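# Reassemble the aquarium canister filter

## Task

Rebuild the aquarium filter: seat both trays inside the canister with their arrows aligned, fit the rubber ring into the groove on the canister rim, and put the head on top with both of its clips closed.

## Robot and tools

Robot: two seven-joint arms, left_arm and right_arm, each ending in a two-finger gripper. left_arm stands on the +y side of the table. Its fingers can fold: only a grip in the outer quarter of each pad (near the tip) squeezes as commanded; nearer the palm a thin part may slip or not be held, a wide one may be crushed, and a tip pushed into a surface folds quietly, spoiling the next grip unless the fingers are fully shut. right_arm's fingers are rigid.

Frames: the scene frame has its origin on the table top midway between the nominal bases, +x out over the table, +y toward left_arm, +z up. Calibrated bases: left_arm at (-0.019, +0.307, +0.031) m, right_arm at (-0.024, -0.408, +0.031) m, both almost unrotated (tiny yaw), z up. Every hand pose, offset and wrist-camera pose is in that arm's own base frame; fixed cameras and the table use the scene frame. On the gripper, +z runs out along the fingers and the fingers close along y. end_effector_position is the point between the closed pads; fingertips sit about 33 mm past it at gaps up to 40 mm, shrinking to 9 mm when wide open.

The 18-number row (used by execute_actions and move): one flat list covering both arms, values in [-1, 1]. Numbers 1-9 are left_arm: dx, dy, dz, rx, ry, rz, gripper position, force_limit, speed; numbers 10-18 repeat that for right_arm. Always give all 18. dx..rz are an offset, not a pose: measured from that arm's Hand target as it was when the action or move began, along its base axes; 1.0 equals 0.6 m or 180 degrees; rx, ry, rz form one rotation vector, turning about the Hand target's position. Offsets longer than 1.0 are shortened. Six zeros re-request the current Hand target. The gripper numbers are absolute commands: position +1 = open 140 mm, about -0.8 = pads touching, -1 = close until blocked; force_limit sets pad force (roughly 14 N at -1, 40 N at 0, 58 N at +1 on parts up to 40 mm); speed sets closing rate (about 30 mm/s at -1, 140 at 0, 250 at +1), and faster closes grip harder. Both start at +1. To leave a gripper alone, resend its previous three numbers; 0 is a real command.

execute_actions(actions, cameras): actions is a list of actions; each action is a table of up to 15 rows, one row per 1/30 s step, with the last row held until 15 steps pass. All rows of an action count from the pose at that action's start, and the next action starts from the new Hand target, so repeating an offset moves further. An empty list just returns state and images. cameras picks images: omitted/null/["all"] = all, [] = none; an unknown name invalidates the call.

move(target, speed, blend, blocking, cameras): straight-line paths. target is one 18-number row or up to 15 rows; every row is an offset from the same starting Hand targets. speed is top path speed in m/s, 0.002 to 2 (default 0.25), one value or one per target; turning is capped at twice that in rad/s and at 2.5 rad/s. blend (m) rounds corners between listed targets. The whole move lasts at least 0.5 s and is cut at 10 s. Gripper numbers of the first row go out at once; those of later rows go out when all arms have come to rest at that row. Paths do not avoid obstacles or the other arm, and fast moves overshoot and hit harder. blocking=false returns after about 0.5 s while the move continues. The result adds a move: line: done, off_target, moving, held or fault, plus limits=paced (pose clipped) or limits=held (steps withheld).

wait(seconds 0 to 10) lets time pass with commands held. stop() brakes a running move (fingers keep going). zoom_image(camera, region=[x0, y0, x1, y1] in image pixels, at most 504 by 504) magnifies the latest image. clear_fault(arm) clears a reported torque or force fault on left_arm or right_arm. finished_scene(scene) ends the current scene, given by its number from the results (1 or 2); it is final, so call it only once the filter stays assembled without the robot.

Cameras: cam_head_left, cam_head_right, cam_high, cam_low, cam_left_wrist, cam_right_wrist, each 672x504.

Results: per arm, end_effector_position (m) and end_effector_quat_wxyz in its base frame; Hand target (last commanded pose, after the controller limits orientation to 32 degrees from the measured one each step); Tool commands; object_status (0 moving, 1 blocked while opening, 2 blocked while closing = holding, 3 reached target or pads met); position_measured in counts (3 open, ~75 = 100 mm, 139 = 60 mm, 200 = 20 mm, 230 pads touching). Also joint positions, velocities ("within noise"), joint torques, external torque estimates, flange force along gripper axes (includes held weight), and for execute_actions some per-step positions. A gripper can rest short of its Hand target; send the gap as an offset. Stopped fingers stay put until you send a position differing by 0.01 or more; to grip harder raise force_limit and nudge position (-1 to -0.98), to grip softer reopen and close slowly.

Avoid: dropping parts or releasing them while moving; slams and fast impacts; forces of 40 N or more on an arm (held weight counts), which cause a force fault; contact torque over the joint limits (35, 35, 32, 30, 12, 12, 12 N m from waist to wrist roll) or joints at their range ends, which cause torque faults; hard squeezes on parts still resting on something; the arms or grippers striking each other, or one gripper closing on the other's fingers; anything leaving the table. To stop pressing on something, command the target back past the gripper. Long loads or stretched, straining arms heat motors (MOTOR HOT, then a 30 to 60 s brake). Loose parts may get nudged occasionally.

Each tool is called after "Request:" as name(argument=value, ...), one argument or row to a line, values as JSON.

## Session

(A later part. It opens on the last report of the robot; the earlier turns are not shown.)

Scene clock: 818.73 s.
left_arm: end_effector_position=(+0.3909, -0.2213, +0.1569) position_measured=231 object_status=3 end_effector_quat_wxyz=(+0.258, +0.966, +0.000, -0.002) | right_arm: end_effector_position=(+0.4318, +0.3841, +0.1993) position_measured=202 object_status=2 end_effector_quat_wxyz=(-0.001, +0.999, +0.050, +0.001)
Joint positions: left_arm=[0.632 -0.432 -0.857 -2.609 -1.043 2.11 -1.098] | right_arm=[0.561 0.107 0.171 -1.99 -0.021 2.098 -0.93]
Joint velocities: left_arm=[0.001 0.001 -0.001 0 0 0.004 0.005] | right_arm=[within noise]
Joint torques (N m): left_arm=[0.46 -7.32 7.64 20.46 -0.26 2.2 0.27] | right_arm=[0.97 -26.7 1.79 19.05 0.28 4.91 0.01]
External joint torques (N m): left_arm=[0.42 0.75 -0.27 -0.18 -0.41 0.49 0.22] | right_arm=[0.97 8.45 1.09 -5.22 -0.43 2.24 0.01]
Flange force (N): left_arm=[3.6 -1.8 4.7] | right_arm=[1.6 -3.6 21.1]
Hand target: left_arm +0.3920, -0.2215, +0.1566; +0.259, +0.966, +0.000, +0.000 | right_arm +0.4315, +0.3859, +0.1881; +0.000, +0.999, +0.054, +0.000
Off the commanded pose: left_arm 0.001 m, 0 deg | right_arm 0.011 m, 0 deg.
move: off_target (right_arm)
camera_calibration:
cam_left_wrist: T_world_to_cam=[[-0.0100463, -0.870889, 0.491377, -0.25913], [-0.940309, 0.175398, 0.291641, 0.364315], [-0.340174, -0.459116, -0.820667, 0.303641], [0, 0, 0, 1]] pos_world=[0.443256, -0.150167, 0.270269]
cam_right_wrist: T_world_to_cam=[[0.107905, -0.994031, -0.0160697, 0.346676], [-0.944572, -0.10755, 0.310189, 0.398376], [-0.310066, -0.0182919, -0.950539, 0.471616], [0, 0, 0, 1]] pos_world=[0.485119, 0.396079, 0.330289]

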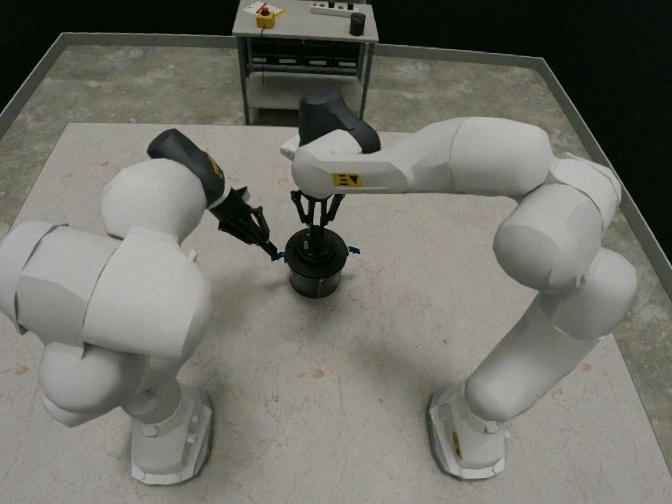

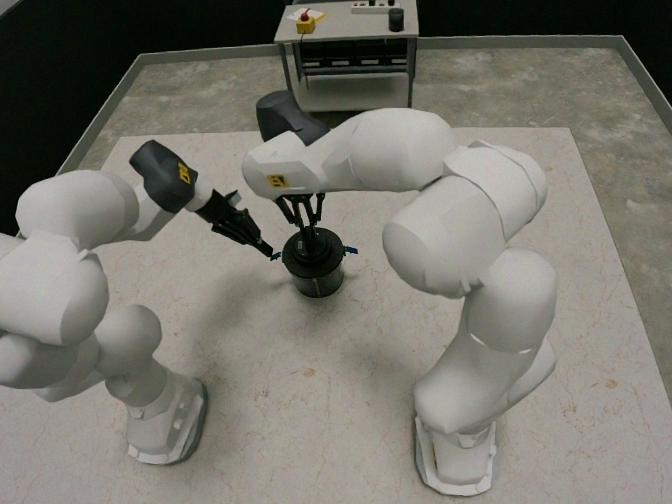

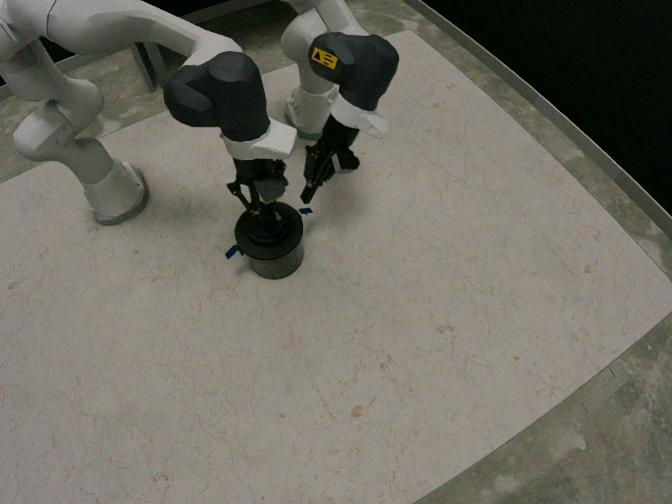

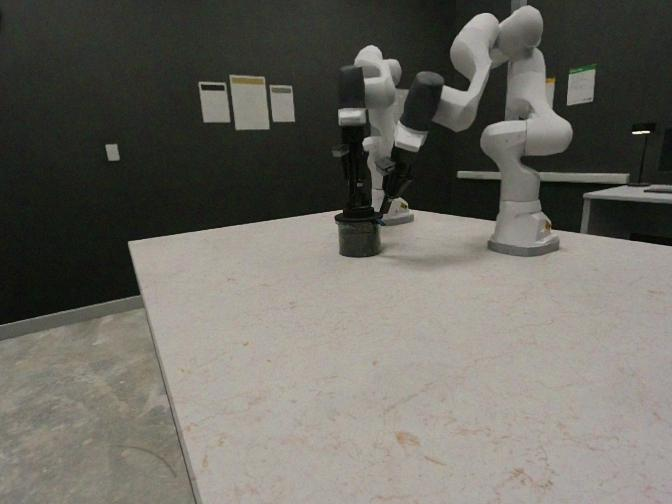

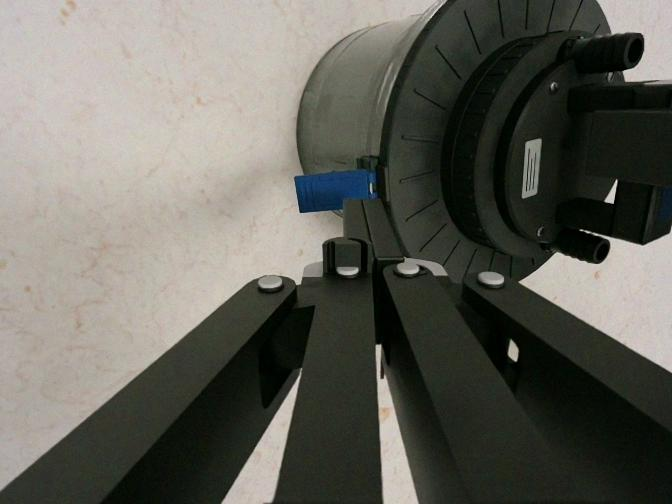

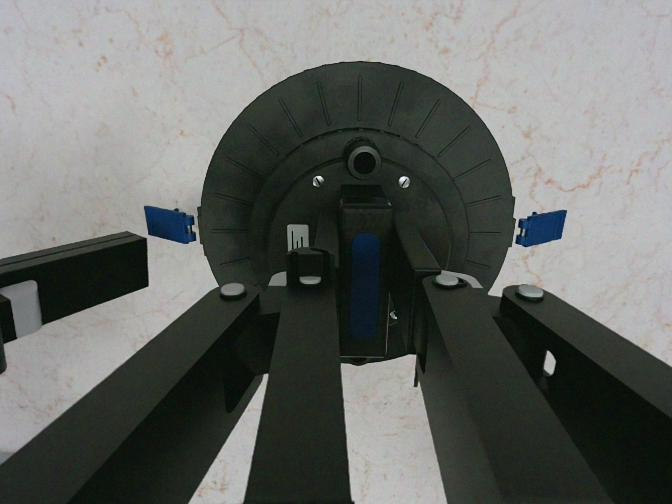

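Request:
move(
  target=[
    [0.0083,0,0,0,0,0,-1,-0.6,-1,0,0,0,0,0,0,-1,0,-1],
    [0.0083,-0.0033,-0.05,0,0,0,-1,-0.6,-1,0,0,0,0,0,0,-1,0,-1],
    [0.0083,-0.0033,-0.0683,0,0,0,-1,-0.6,-1,0,0,0,0,0,0,-1,0,-1],
    [0.0083,-0.0133,-0.0875,0,0,0,-1,-0.6,-1,0,0,0,0,0,0,-1,0,-1],
  ],
  speed=0.03,
)

Request:
zoom_image(
  camera="cam_left_wrist",
  region=[272, 60, 672, 360],
)

Request:
zoom_image(
  camera="cam_low",
  region=[320, 180, 400, 270],
)

Scene clock: 834.30 s.
left_arm: end_effector_position=(+0.3976, -0.2255, +0.1042) position_measured=231 object_status=3 end_effector_quat_wxyz=(+0.257, +0.966, +0.003, +0.000) | right_arm: end_effector_position=(+0.4318, +0.3842, +0.1993) position_measured=202 object_status=2 end_effector_quat_wxyz=(-0.001, +0.999, +0.050, +0.001)
Joint positions: left_arm=[0.675 -0.242 -0.966 -2.623 -1.065 2.322 -1.045] | right_arm=[0.561 0.107 0.171 -1.99 -0.022 2.098 -0.93]
Joint velocities: left_arm=[-0.002 0.001 -0.001 -0.001 -0.001 0.004 0.002] | right_arm=[within noise]
Joint torques (N m): left_arm=[-1.53 -8.75 2.7 20.22 -0.77 1.88 0.3] | right_arm=[1 -26.56 1.76 19.23 0.3 4.88 -0.01]
External joint torques (N m): left_arm=[-1.5 1.74 -2.1 0.99 -1.12 0.23 0.25] | right_arm=[0.99 8.61 1.06 -5.04 -0.4 2.22 -0.01]
Flange force (N): left_arm=[5.9 1.4 12.6] | right_arm=[2.5 -4.2 20.9]
Hand target: left_arm +0.3970, -0.2295, +0.1041; +0.259, +0.966, +0.000, +0.000 | right_arm +0.4315, +0.3859, +0.1881; +0.000, +0.999, +0.054, +0.000
Off the commanded pose: left_arm 0.004 m, 0 deg | right_arm 0.011 m, 0 deg.
move: off_target (left_arm, right_arm)
camera_calibration:
cam_left_wrist: T_world_to_cam=[[-0.00608155, -0.872329, 0.488882, -0.238447], [-0.94186, 0.169243, 0.29027, 0.386127], [-0.335951, -0.458693, -0.822641, 0.25937], [0, 0, 0, 1]] pos_world=[0.449363, -0.154383, 0.21786]
cam_right_wrist: T_world_to_cam=[[0.108004, -0.994021, -0.0160679, 0.346734], [-0.944659, -0.10765, 0.309889, 0.398474], [-0.309766, -0.0182905, -0.950637, 0.471474], [0, 0, 0, 1]] pos_world=[0.48502, 0.39618, 0.330289]

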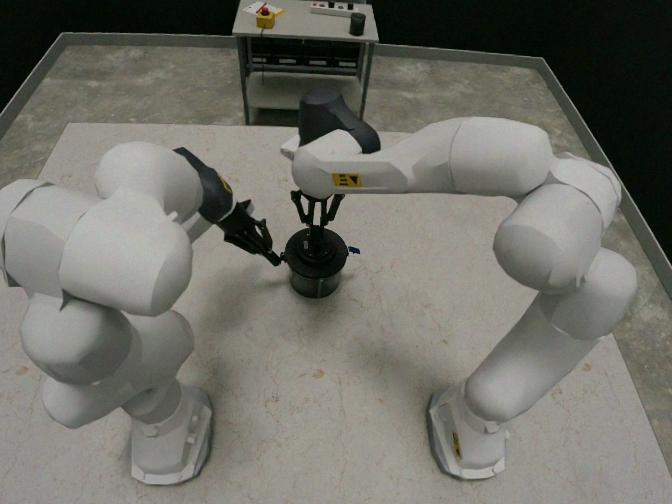

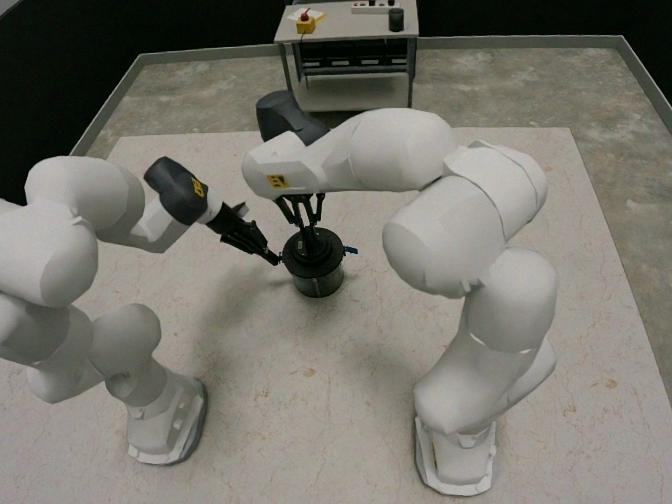

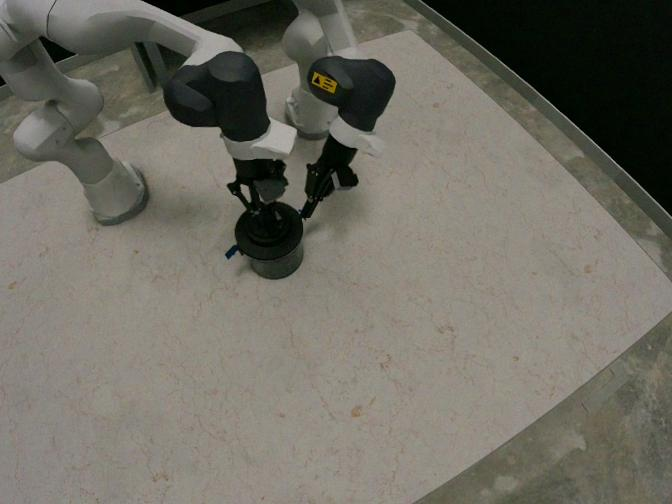

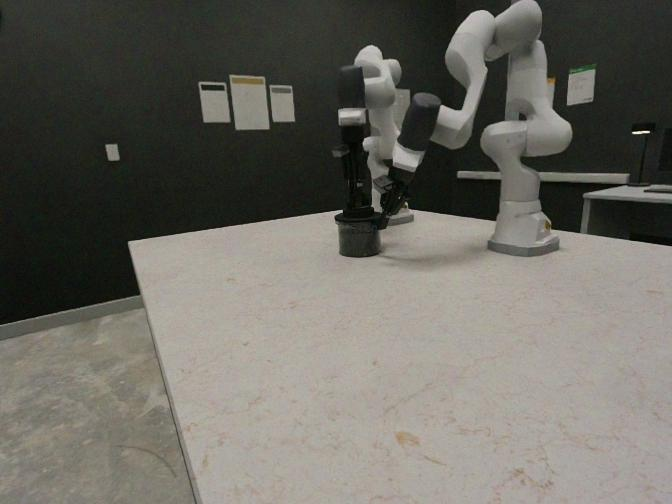

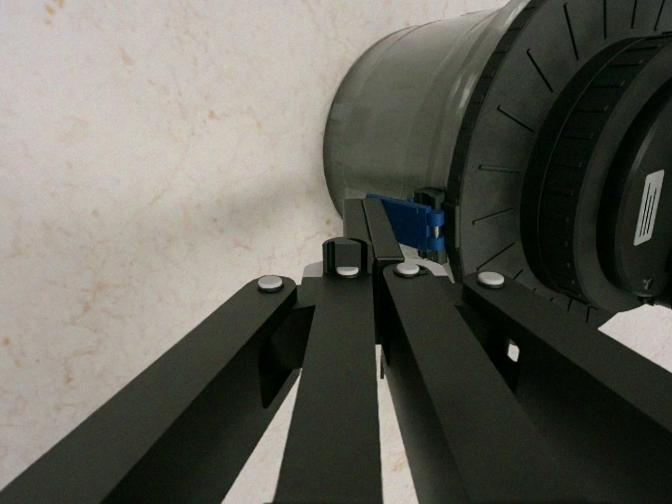

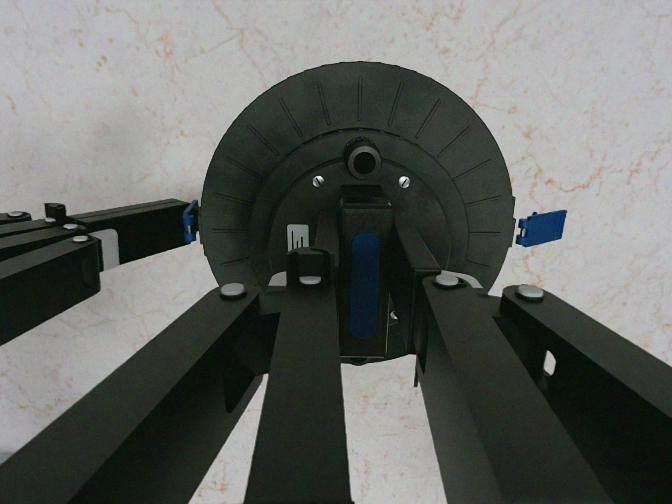

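Scaled by 1.260 from the camera's 672x504 image, which has a finer 960x720 frame.

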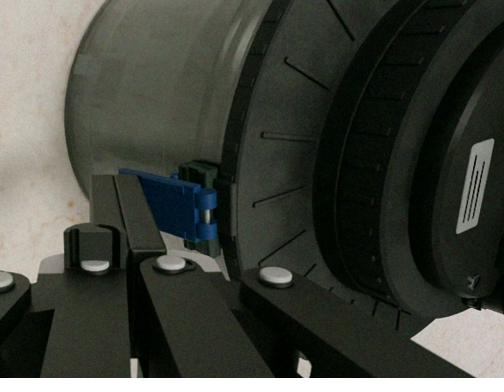

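Scaled by 5.600 from the camera's 672x504 image, which has a finer 960x720 frame.

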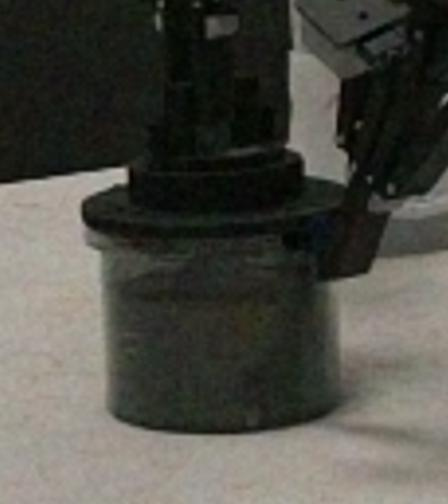

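Request:
move(
  target=[
    [0,-0.005,-0.0158,0,0,0,-1,-0.6,-1,0,0,0,0,0,0,-1,0,-1],
    [0,-0.0217,-0.025,0,0,0,-1,-0.6,-1,0,0,0,0,0,0,-1,0,-1],
  ],
  speed=0.02,
  cameras=["cam_left_wrist","cam_low","cam_right_wrist"],
)

Request:
zoom_image(
  camera="cam_left_wrist",
  region=[272, 60, 672, 360],
)

Request:
zoom_image(
  camera="cam_low",
  region=[320, 180, 400, 270],
)

Scene clock: 844.13 s.
left_arm: end_effector_position=(+0.3996, -0.2343, +0.0880) position_measured=231 object_status=3 end_effector_quat_wxyz=(+0.255, +0.967, +0.004, +0.004) | right_arm: end_effector_position=(+0.4323, +0.3843, +0.1990) position_measured=202 object_status=2 end_effector_quat_wxyz=(-0.001, +0.999, +0.052, +0.002)
Joint positions: left_arm=[0.669 -0.164 -1.001 -2.623 -1.067 2.419 -1.045] | right_arm=[0.561 0.107 0.171 -1.991 -0.024 2.101 -0.931]
Joint velocities: left_arm=[0 -0.001 -0.001 0.001 -0.001 0.004 -0.005] | right_arm=[within noise]
Joint torques (N m): left_arm=[-3.85 -9.83 -0.43 21.64 -0.83 0.83 0.02] | right_arm=[1.13 -26.62 2.37 19.87 0.81 4.47 0.09]
External joint torques (N m): left_arm=[-3.78 1.69 -3.72 2.97 -1.28 -0.84 -0.03] | right_arm=[1.1 8.51 1.65 -4.36 0.11 1.81 0.09]
Flange force (N): left_arm=[4.3 8.2 10.9] | right_arm=[4.1 -6.2 18.8]
Hand target: left_arm +0.3970, -0.2425, +0.0891; +0.259, +0.966, +0.000, +0.000 | right_arm +0.4315, +0.3859, +0.1881; +0.000, +0.999, +0.054, +0.000
Off the commanded pose: left_arm 0.009 m, 1 deg | right_arm 0.011 m, 0 deg.
move: off_target (left_arm, right_arm)
camera_calibration:
cam_left_wrist: T_world_to_cam=[[-0.00613948, -0.874404, 0.48516, -0.238283], [-0.944403, 0.164564, 0.284642, 0.394604], [-0.328732, -0.456439, -0.8268, 0.240759], [0, 0, 0, 1]] pos_world=[0.450347, -0.163401, 0.202344]
cam_right_wrist: T_world_to_cam=[[0.110383, -0.993764, -0.0157678, 0.345556], [-0.945136, -0.109863, 0.30765, 0.400607], [-0.307464, -0.0190566, -0.951369, 0.470787], [0, 0, 0, 1]] pos_world=[0.485234, 0.396384, 0.330094]
Images, in order (width x height): cam_low 672x504, cam_left_wrist 672x504, cam_right_wrist 672x504.

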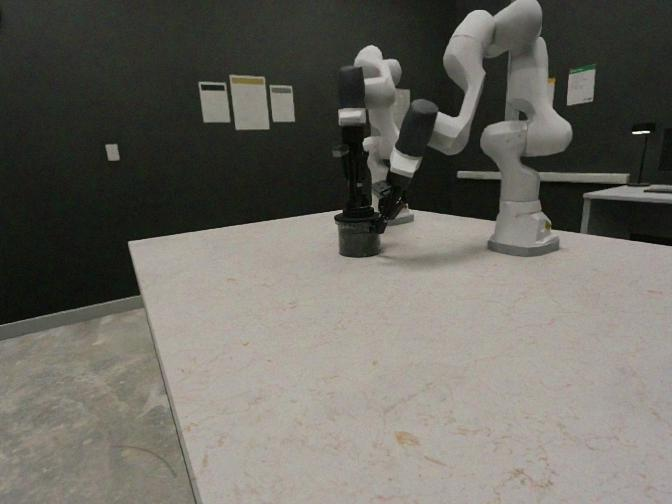

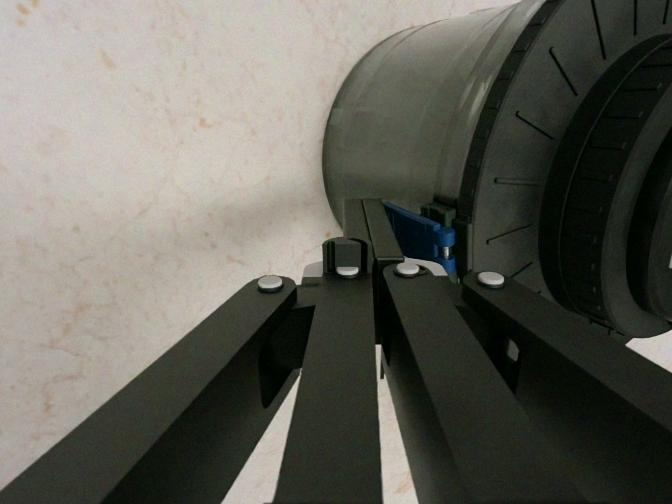

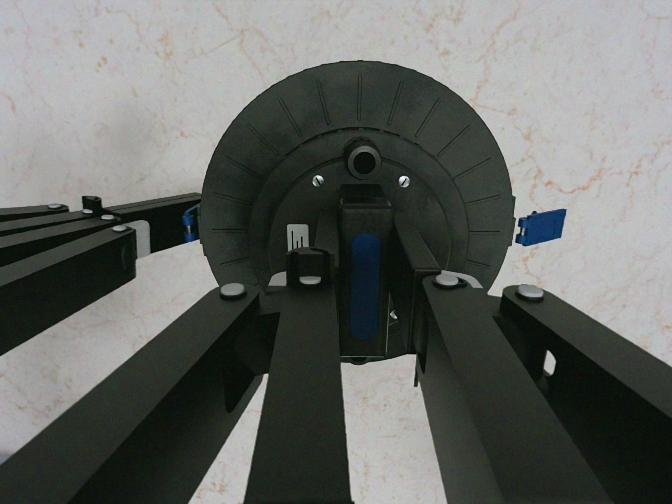

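Scaled by 1.260 from the camera's 672x504 image, which has a finer 960x720 frame.

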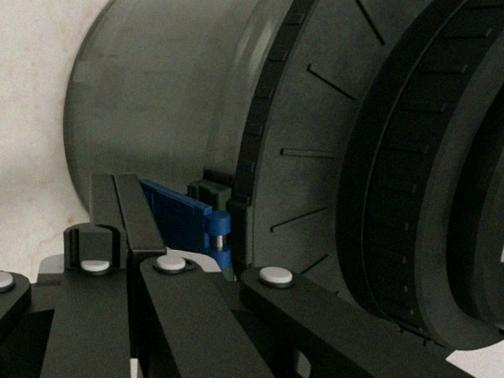

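Scaled by 5.600 from the camera's 672x504 image, which has a finer 960x720 frame.

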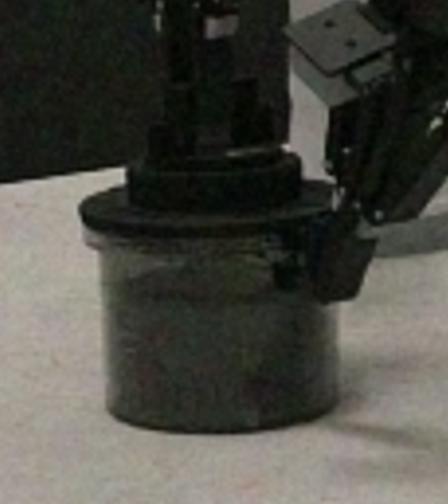

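Request:
move(
  target=[
    [0.003,-0.013,-0.003,0,0,0,-1,-0.6,-1,0,0,0,0,0,0,-1,0,-1],
  ],
  speed=0.02,
  cameras=["cam_left_wrist","cam_low","cam_high"],
)

Request:
zoom_image(
  camera="cam_left_wrist",
  region=[272, 60, 672, 360],
)

Request:
zoom_image(
  camera="cam_low",
  region=[320, 180, 400, 270],
)

Scene clock: 856.93 s.
left_arm: end_effector_position=(+0.4019, -0.2380, +0.0845) position_measured=231 object_status=3 end_effector_quat_wxyz=(+0.254, +0.967, +0.009, +0.005) | right_arm: end_effector_position=(+0.4336, +0.3832, +0.1990) position_measured=202 object_status=2 end_effector_quat_wxyz=(+0.000, +0.999, +0.052, +0.003)
Joint positions: left_arm=[0.668 -0.139 -1.014 -2.618 -1.065 2.451 -1.061] | right_arm=[0.56 0.107 0.171 -1.991 -0.026 2.102 -0.932]
Joint velocities: left_arm=[-0.001 -0.001 -0.001 0.001 0.001 0.001 -0.005] | right_arm=[within noise]
Joint torques (N m): left_arm=[-5.18 -9.18 -2.28 23.78 -0.88 0.18 0.05] | right_arm=[2.12 -27.54 3.5 19.98 1.38 4.33 0.12]
External joint torques (N m): left_arm=[-5.23 2.57 -5.22 5.27 -1.37 -1.52 0] | right_arm=[2.07 7.7 2.75 -4.32 0.68 1.66 0.12]
Flange force (N): left_arm=[9.8 12.1 14.6] | right_arm=[1.2 -6.3 17.4]
Hand target: left_arm +0.3988, -0.2503, +0.0873; +0.259, +0.966, +0.000, +0.000 | right_arm +0.4315, +0.3859, +0.1881; +0.000, +0.999, +0.054, +0.000
Off the commanded pose: left_arm 0.013 m, 1 deg | right_arm 0.011 m, 0 deg.
move: off_target (left_arm, right_arm)
camera_calibration:
cam_left_wrist: T_world_to_cam=[[0.00361901, -0.875547, 0.483119, -0.243852], [-0.946053, 0.153531, 0.285328, 0.396319], [-0.323992, -0.458088, -0.827759, 0.234742], [0, 0, 0, 1]] pos_world=[0.451876, -0.166819, 0.199038]
Images, in order (width x height): cam_high 672x504, cam_low 672x504, cam_left_wrist 672x504.

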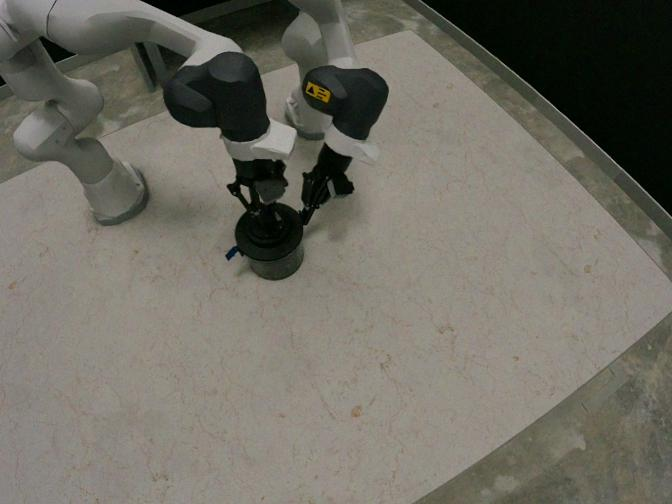

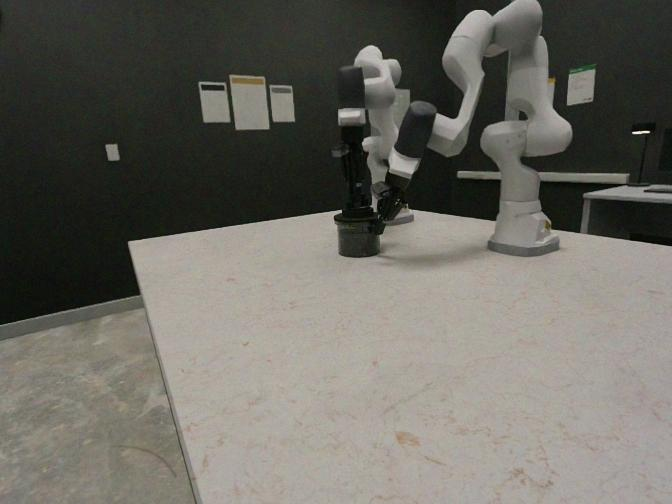

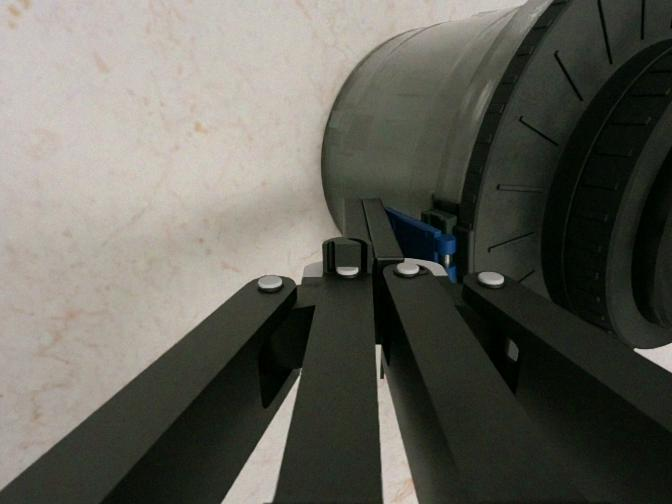

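Scaled by 1.260 from the camera's 672x504 image, which has a finer 960x720 frame.

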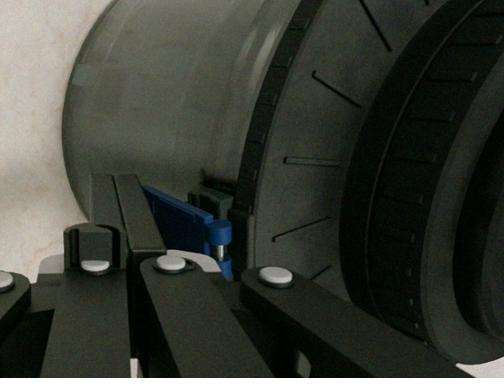

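Scaled by 5.600 from the camera's 672x504 image, which has a finer 960x720 frame.

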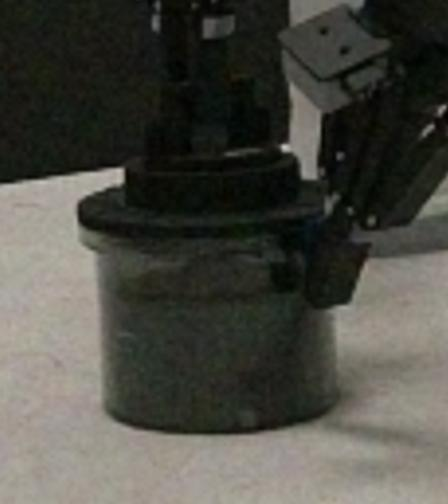

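Request:
move(
  target=[
    [0.008,-0.012,0.004,0,0,0,-1,-0.6,-1,0,0,0,0,0,0,-1,0,-1],
  ],
  speed=0.02,
  cameras=["cam_left_wrist","cam_low"],
)

Request:
zoom_image(
  camera="cam_left_wrist",
  region=[272, 60, 672, 360],
)

Request:
zoom_image(
  camera="cam_low",
  region=[320, 180, 400, 270],
)

Scene clock: 869.27 s.
left_arm: end_effector_position=(+0.4059, -0.2416, +0.0846) position_measured=231 object_status=3 end_effector_quat_wxyz=(+0.252, +0.968, +0.012, +0.004) | right_arm: end_effector_position=(+0.4369, +0.3799, +0.1990) position_measured=202 object_status=2 end_effector_quat_wxyz=(+0.001, +0.999, +0.049, +0.005)
Joint positions: left_arm=[0.668 -0.119 -1.022 -2.606 -1.043 2.468 -1.089] | right_arm=[0.556 0.107 0.168 -1.991 -0.028 2.103 -0.932]
Joint velocities: left_arm=[0.001 0.001 0 0 0.001 0.001 -0.006] | right_arm=[within noise]
Joint torques (N m): left_arm=[-6.54 -9.94 -4.01 26.89 -1.4 -0.22 0.03] | right_arm=[4.28 -26.71 5.61 19.47 2 4.22 0.1]
External joint torques (N m): left_arm=[-6.5 2.23 -6.47 8.3 -1.92 -1.94 -0.02] | right_arm=[4.23 8.49 4.88 -4.79 1.3 1.55 0.1]
Flange force (N): left_arm=[10.9 17.8 12.4] | right_arm=[-0.5 -9.7 18.5]
Hand target: left_arm +0.4036, -0.2575, +0.0897; +0.259, +0.966, +0.000, +0.000 | right_arm +0.4315, +0.3859, +0.1881; +0.000, +0.999, +0.054, +0.000
Off the commanded pose: left_arm 0.017 m, 2 deg | right_arm 0.014 m, 1 deg.
move: off_target (left_arm, right_arm)
camera_calibration:
cam_left_wrist: T_world_to_cam=[[0.00905358, -0.877527, 0.479442, -0.249386], [-0.946013, 0.147836, 0.28845, 0.399044], [-0.324001, -0.45617, -0.828813, 0.234996], [0, 0, 0, 1]] pos_world=[0.455898, -0.170638, 0.19923]
Images, in order (width x height): cam_low 672x504, cam_left_wrist 672x504.

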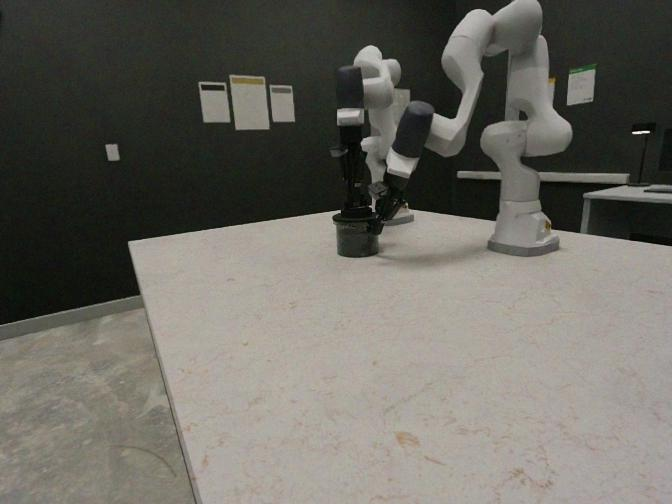

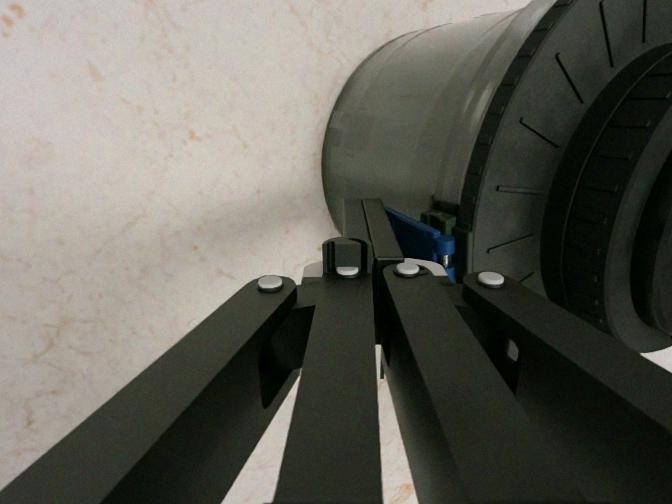

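Scaled by 1.260 from the camera's 672x504 image, which has a finer 960x720 frame.

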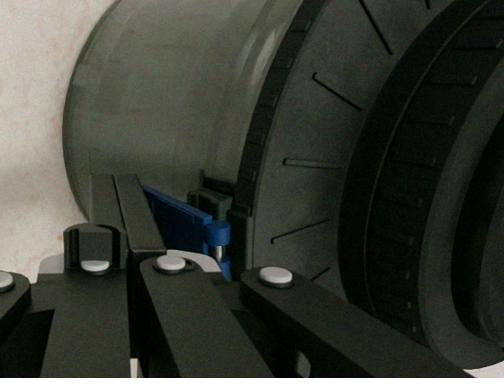

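Scaled by 5.600 from the camera's 672x504 image, which has a finer 960x720 frame.

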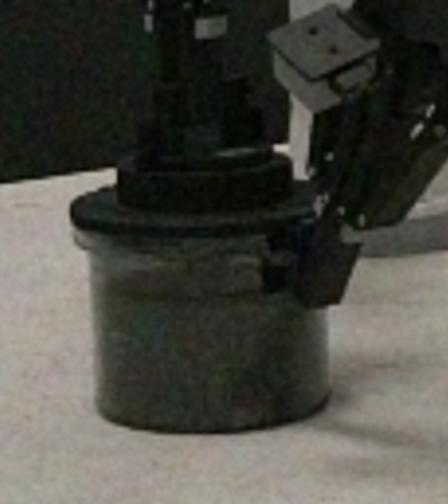

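Request:
move(
  target=[
    [0.0,0.035,-0.002,0,0,0,-1,-0.6,-1,0,0,0,0,0,0,-1,0,-1],
    [0.0,0.12,-0.002,0,0,0,-1,-0.6,-1,0,0,0,0,0,0,-1,0,-1],
  ],
  speed=[0.03,0.1],
  cameras=["cam_left_wrist","cam_low","cam_right_wrist"],
)

Request:
zoom_image(
  camera="cam_left_wrist",
  region=[372, 60, 672, 360],
)

Request:
zoom_image(
  camera="cam_low",
  region=[320, 180, 400, 270],
)

Scene clock: 885.90 s.
left_arm: end_effector_position=(+0.4055, -0.1857, +0.0890) position_measured=231 object_status=3 end_effector_quat_wxyz=(+0.260, +0.966, +0.004, +0.002) | right_arm: end_effector_position=(+0.4375, +0.3814, +0.1989) position_measured=202 object_status=2 end_effector_quat_wxyz=(-0.001, +0.999, +0.049, +0.006)
Joint positions: left_arm=[0.713 -0.165 -0.904 -2.629 -1.008 2.353 -0.971] | right_arm=[0.557 0.108 0.168 -1.991 -0.028 2.109 -0.932]
Joint velocities: left_arm=[0.002 0 0.001 0 0 0 0.007] | right_arm=[within noise]
Joint torques (N m): left_arm=[0.06 -13.51 3.12 18.09 0.56 1.44 0.31] | right_arm=[3.05 -28.19 4.06 19.97 1.35 3.49 0.12]
External joint torques (N m): left_arm=[0.06 -0.44 -0.01 -0.64 0.2 -0.11 0.26] | right_arm=[3 6.91 3.33 -4.21 0.65 0.82 0.12]
Flange force (N): left_arm=[-3.4 -0.2 -2.1] | right_arm=[-0.5 -6.8 14.5]
Hand target: left_arm +0.4036, -0.1855, +0.0885; +0.259, +0.966, +0.000, +0.000 | right_arm +0.4315, +0.3859, +0.1881; +0.000, +0.999, +0.054, +0.000
Off the commanded pose: left_arm 0.002 m, 1 deg | right_arm 0.013 m, 1 deg.
move: off_target (right_arm)
camera_calibration:
cam_left_wrist: T_world_to_cam=[[-0.00399253, -0.86948, 0.493951, -0.196967], [-0.943257, 0.167288, 0.286846, 0.39181], [-0.332039, -0.464778, -0.820812, 0.264944], [0, 0, 0, 1]] pos_world=[0.456763, -0.113664, 0.202372]
cam_right_wrist: T_world_to_cam=[[0.106105, -0.994229, -0.0157984, 0.344186], [-0.947867, -0.105933, 0.300543, 0.406366], [-0.300482, -0.0169143, -0.953638, 0.468837], [0, 0, 0, 1]] pos_world=[0.489539, 0.393177, 0.330407]
Images, in order (width x height): cam_low 672x504, cam_left_wrist 672x504, cam_right_wrist 672x504.

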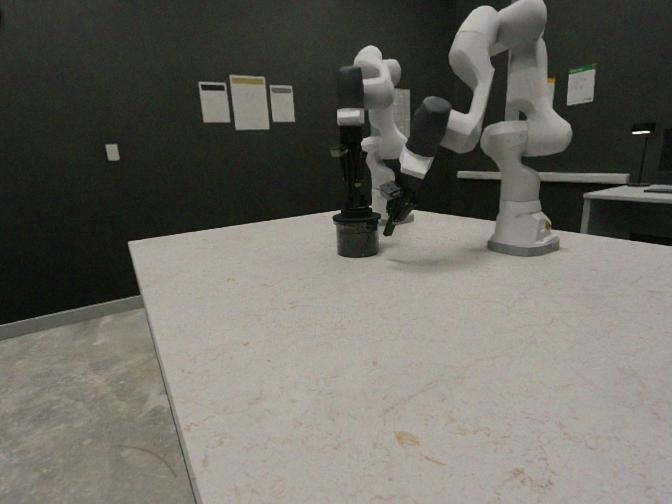

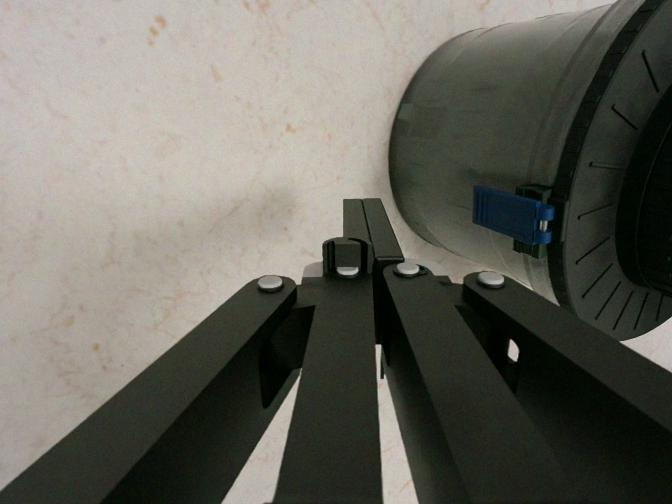

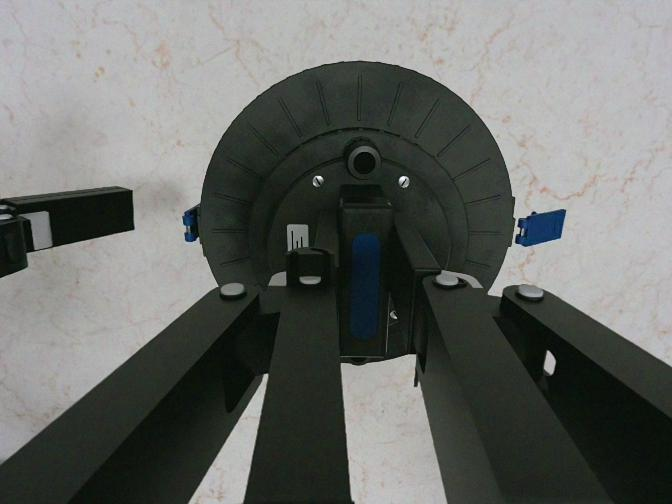

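Scaled by 1.680 from the camera's 672x504 image, which has a finer 960x720 frame.

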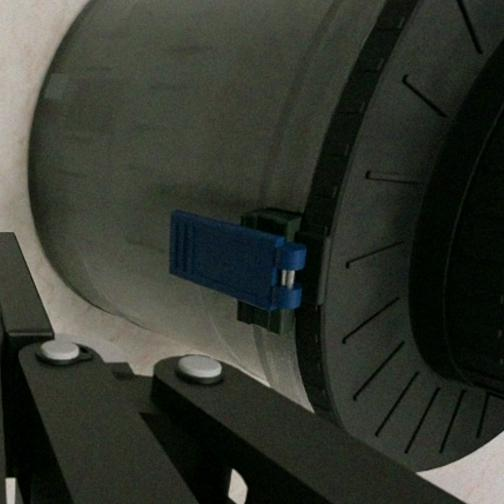

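Scaled by 5.600 from the camera's 672x504 image, which has a finer 960x720 frame.

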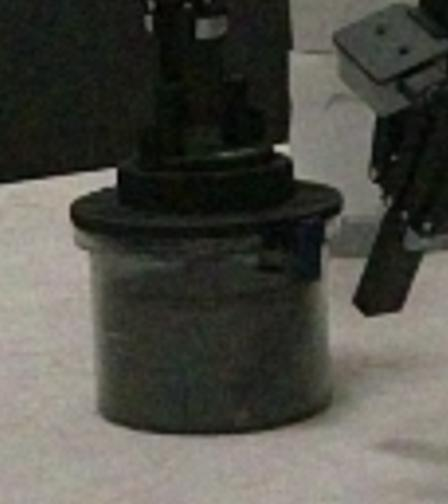

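Request:
move(
  target=[
    [0,0.05,0.15,0,0,0,-1,-0.6,-1,0.0085,-0.0065,0.013,0,0,0,-1,0,-1],
    [0,0.05,0.2,0.167,0,0,-1,-0.6,-1,0.0085,-0.0065,0.013,0,0,0,-0.2,0,-1],
    [0,0.05,0.2,0.167,0,0,-1,-0.6,-1,0.0085,-0.0065,0.013,0,0,0,-0.2,0,-1],
    [0,0.05,0.2,0.167,0,0,-1,-0.6,-1,0.0085,-0.0065,0.2,0,0,0,-0.2,0,-1],
  ],
  speed=[0.12,0.12,0.05,0.1],
)

Scene clock: 898.83 s.
left_arm: end_effector_position=(+0.4044, -0.1558, +0.2085) position_measured=231 object_status=3 end_effector_quat_wxyz=(+0.001, +1.000, -0.001, +0.002) | right_arm: end_effector_position=(+0.4378, +0.3824, +0.3086) position_measured=154 object_status=3 end_effector_quat_wxyz=(+0.000, +0.999, +0.051, +0.002)
Joint positions: left_arm=[0.822 -0.728 -1.054 -2.415 -0.666 1.92 -1.406] | right_arm=[0.556 0.056 0.168 -1.771 -0.013 1.83 -0.946]
Joint velocities: left_arm=[within noise] | right_arm=[0 0.002 -0.002 0.001 0.001 -0.005 0.001]
Joint torques (N m): left_arm=[0.84 1.7 15.9 20.03 0.67 2.53 -0.12] | right_arm=[0.31 -35.11 1.41 25.05 1.06 2.27 -0.28]
External joint torques (N m): left_arm=[0.88 -0.82 -0.04 0.1 -0.13 -0.14 -0.12] | right_arm=[0.38 -0.8 1.12 -0.05 0.27 -0.41 -0.28]
Flange force (N): left_arm=[0.8 0.2 -0.5] | right_arm=[-2.5 0.8 -1.1]
Hand target: left_arm +0.4036, -0.1555, +0.2085; +0.000, +1.000, +0.000, +0.000 | right_arm +0.4366, +0.3820, +0.3081; +0.000, +0.999, +0.054, +0.000
Off the commanded pose: left_arm 0.001 m, 0 deg | right_arm 0.001 m, 0 deg.
move: done
camera_calibration:
cam_left_wrist: T_world_to_cam=[[-0.0132817, -0.999893, -0.00618269, -0.142371], [-0.942501, 0.0104538, 0.334039, 0.316829], [-0.333938, 0.0102638, -0.942539, 0.476762], [0, 0, 0, 1]] pos_world=[0.45593, -0.150561, 0.342653]
cam_right_wrist: T_world_to_cam=[[0.108586, -0.993981, -0.0145334, 0.345307], [-0.945312, -0.10777, 0.307849, 0.371054], [-0.307562, -0.0196894, -0.951324, 0.576994], [0, 0, 0, 1]] pos_world=[0.490728, 0.394577, 0.439698]

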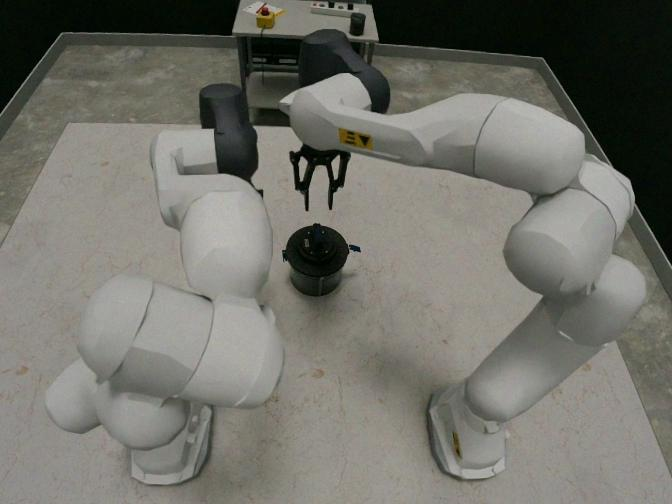

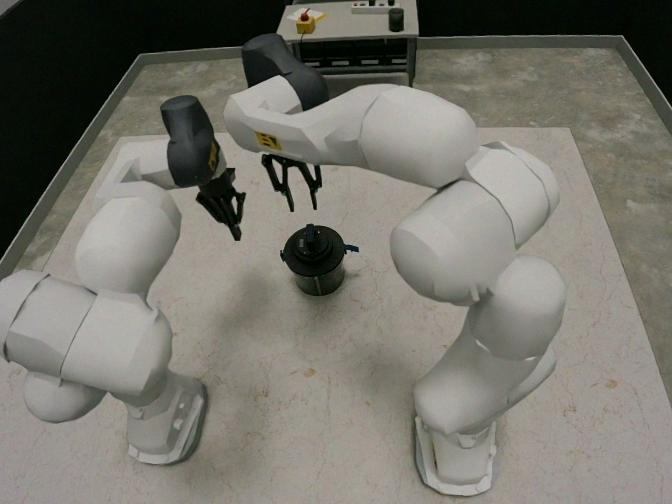

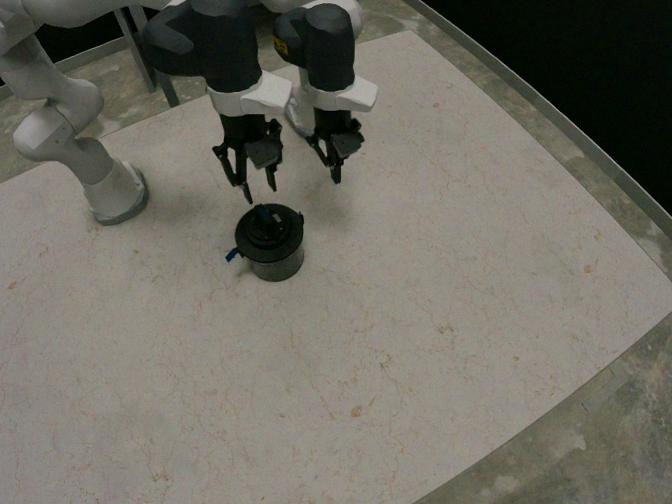

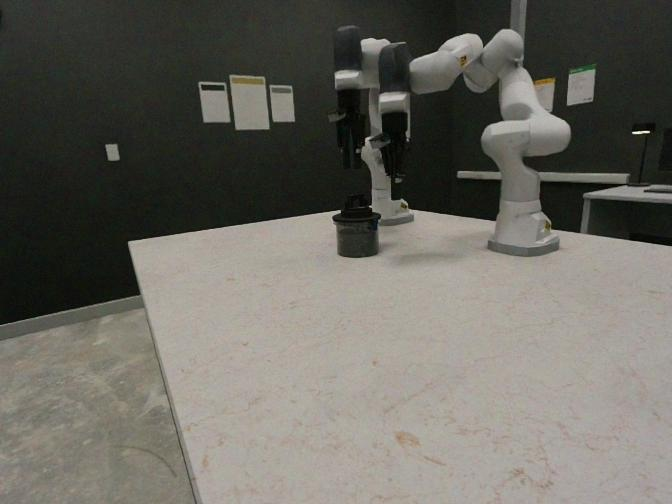

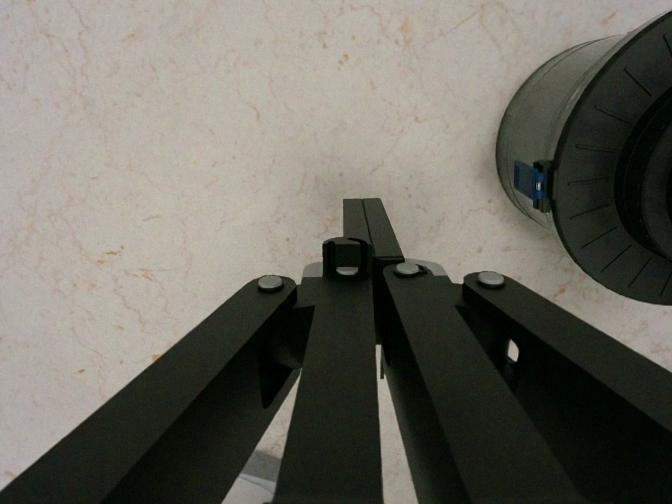

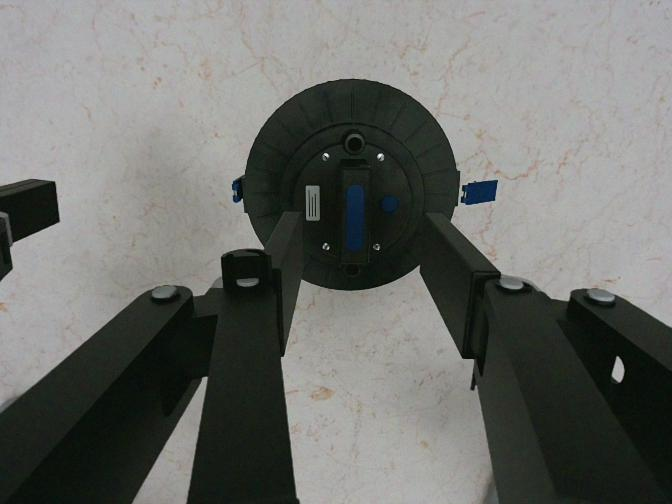

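Request:
move(
  target=[
    [0,0,0.135,0,0,0,-0.1,0,0,0,-0.367,0,0,0,-0.037,-0.2,0,-1],
    [0.019,-0.3425,0.135,0,0,0.036,-0.1,0,0,0,-0.367,0,0,0,-0.037,-1,-0.6,-1],
  ],
  speed=0.2,
  cameras=["cam_left_wrist","cam_right_wrist"],
)

Scene clock: 920.80 s.
left_arm: end_effector_position=(+0.4160, -0.3599, +0.2897) position_measured=141 object_status=3 end_effector_quat_wxyz=(-0.001, +0.998, +0.055, +0.002) | right_arm: end_effector_position=(+0.4355, +0.1624, +0.3073) position_measured=230 object_status=0 end_effector_quat_wxyz=(+0.000, +1.000, -0.008, -0.003)
Joint positions: left_arm=[1.017 -0.79 -1.336 -1.875 -0.761 1.628 -1.857] | right_arm=[0.415 -0.295 -0.053 -2.161 -0.014 1.861 -1.186]
Joint torques (N m): left_arm=[0.56 16.74 22.47 17.99 0.78 2.64 -0.15] | right_arm=[0.34 -24.04 1.06 24.36 0.55 2.66 -0.28]
External joint torques (N m): left_arm=[0.54 -0.5 0.2 0.27 -0.14 -0.02 -0.15] | right_arm=[0.37 -1.71 0.9 -0.6 -0.26 0.02 -0.28]
Flange force (N): left_arm=[1.7 1.5 -0.5] | right_arm=[-6.9 1.9 1.0]
Hand target: left_arm +0.4150, -0.3610, +0.2895; +0.000, +0.998, +0.056, +0.000 | right_arm +0.4366, +0.1618, +0.3081; +0.000, +1.000, -0.005, +0.000
Off the commanded pose: left_arm 0.002 m, 0 deg | right_arm 0.002 m, 0 deg.
move: done
camera_calibration:
cam_left_wrist: T_world_to_cam=[[0.0993015, -0.994996, -0.0110758, -0.389331], [-0.937822, -0.0973045, 0.3332, 0.262312], [-0.332611, -0.0227002, -0.942791, 0.546937], [0, 0, 0, 1]] pos_world=[0.466581, -0.349443, 0.423933]
cam_right_wrist: T_world_to_cam=[[-0.00872499, -0.999859, -0.0143769, 0.178803], [-0.948134, 0.00370331, 0.317849, 0.32557], [-0.317751, 0.0164044, -0.948032, 0.568221], [0, 0, 0, 1]] pos_world=[0.490797, 0.168251, 0.437781]
Images, in order (width x height): cam_left_wrist 672x504, cam_right_wrist 672x504.

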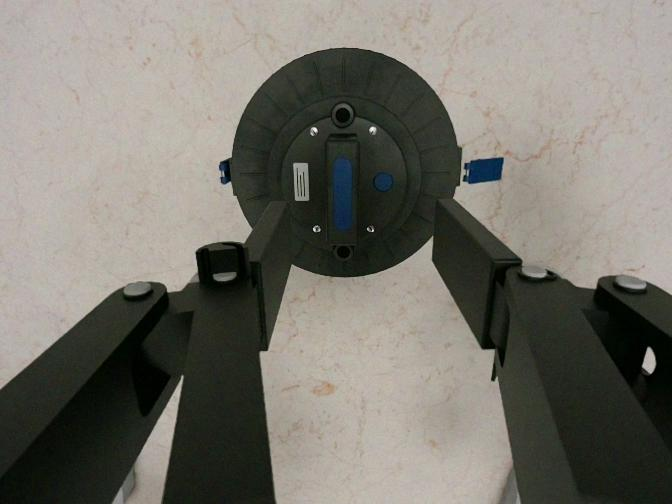

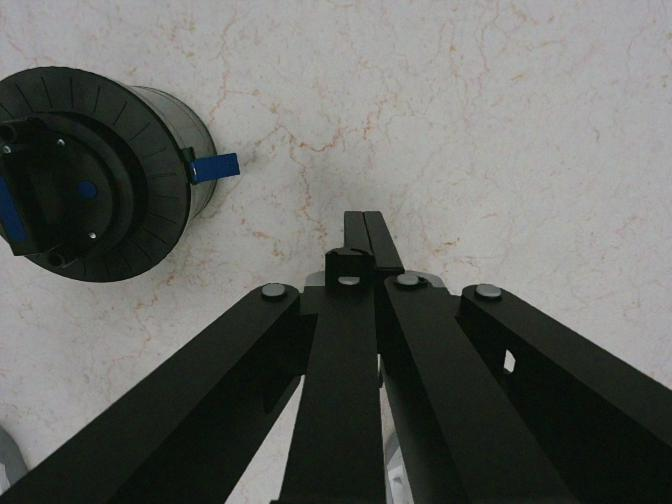

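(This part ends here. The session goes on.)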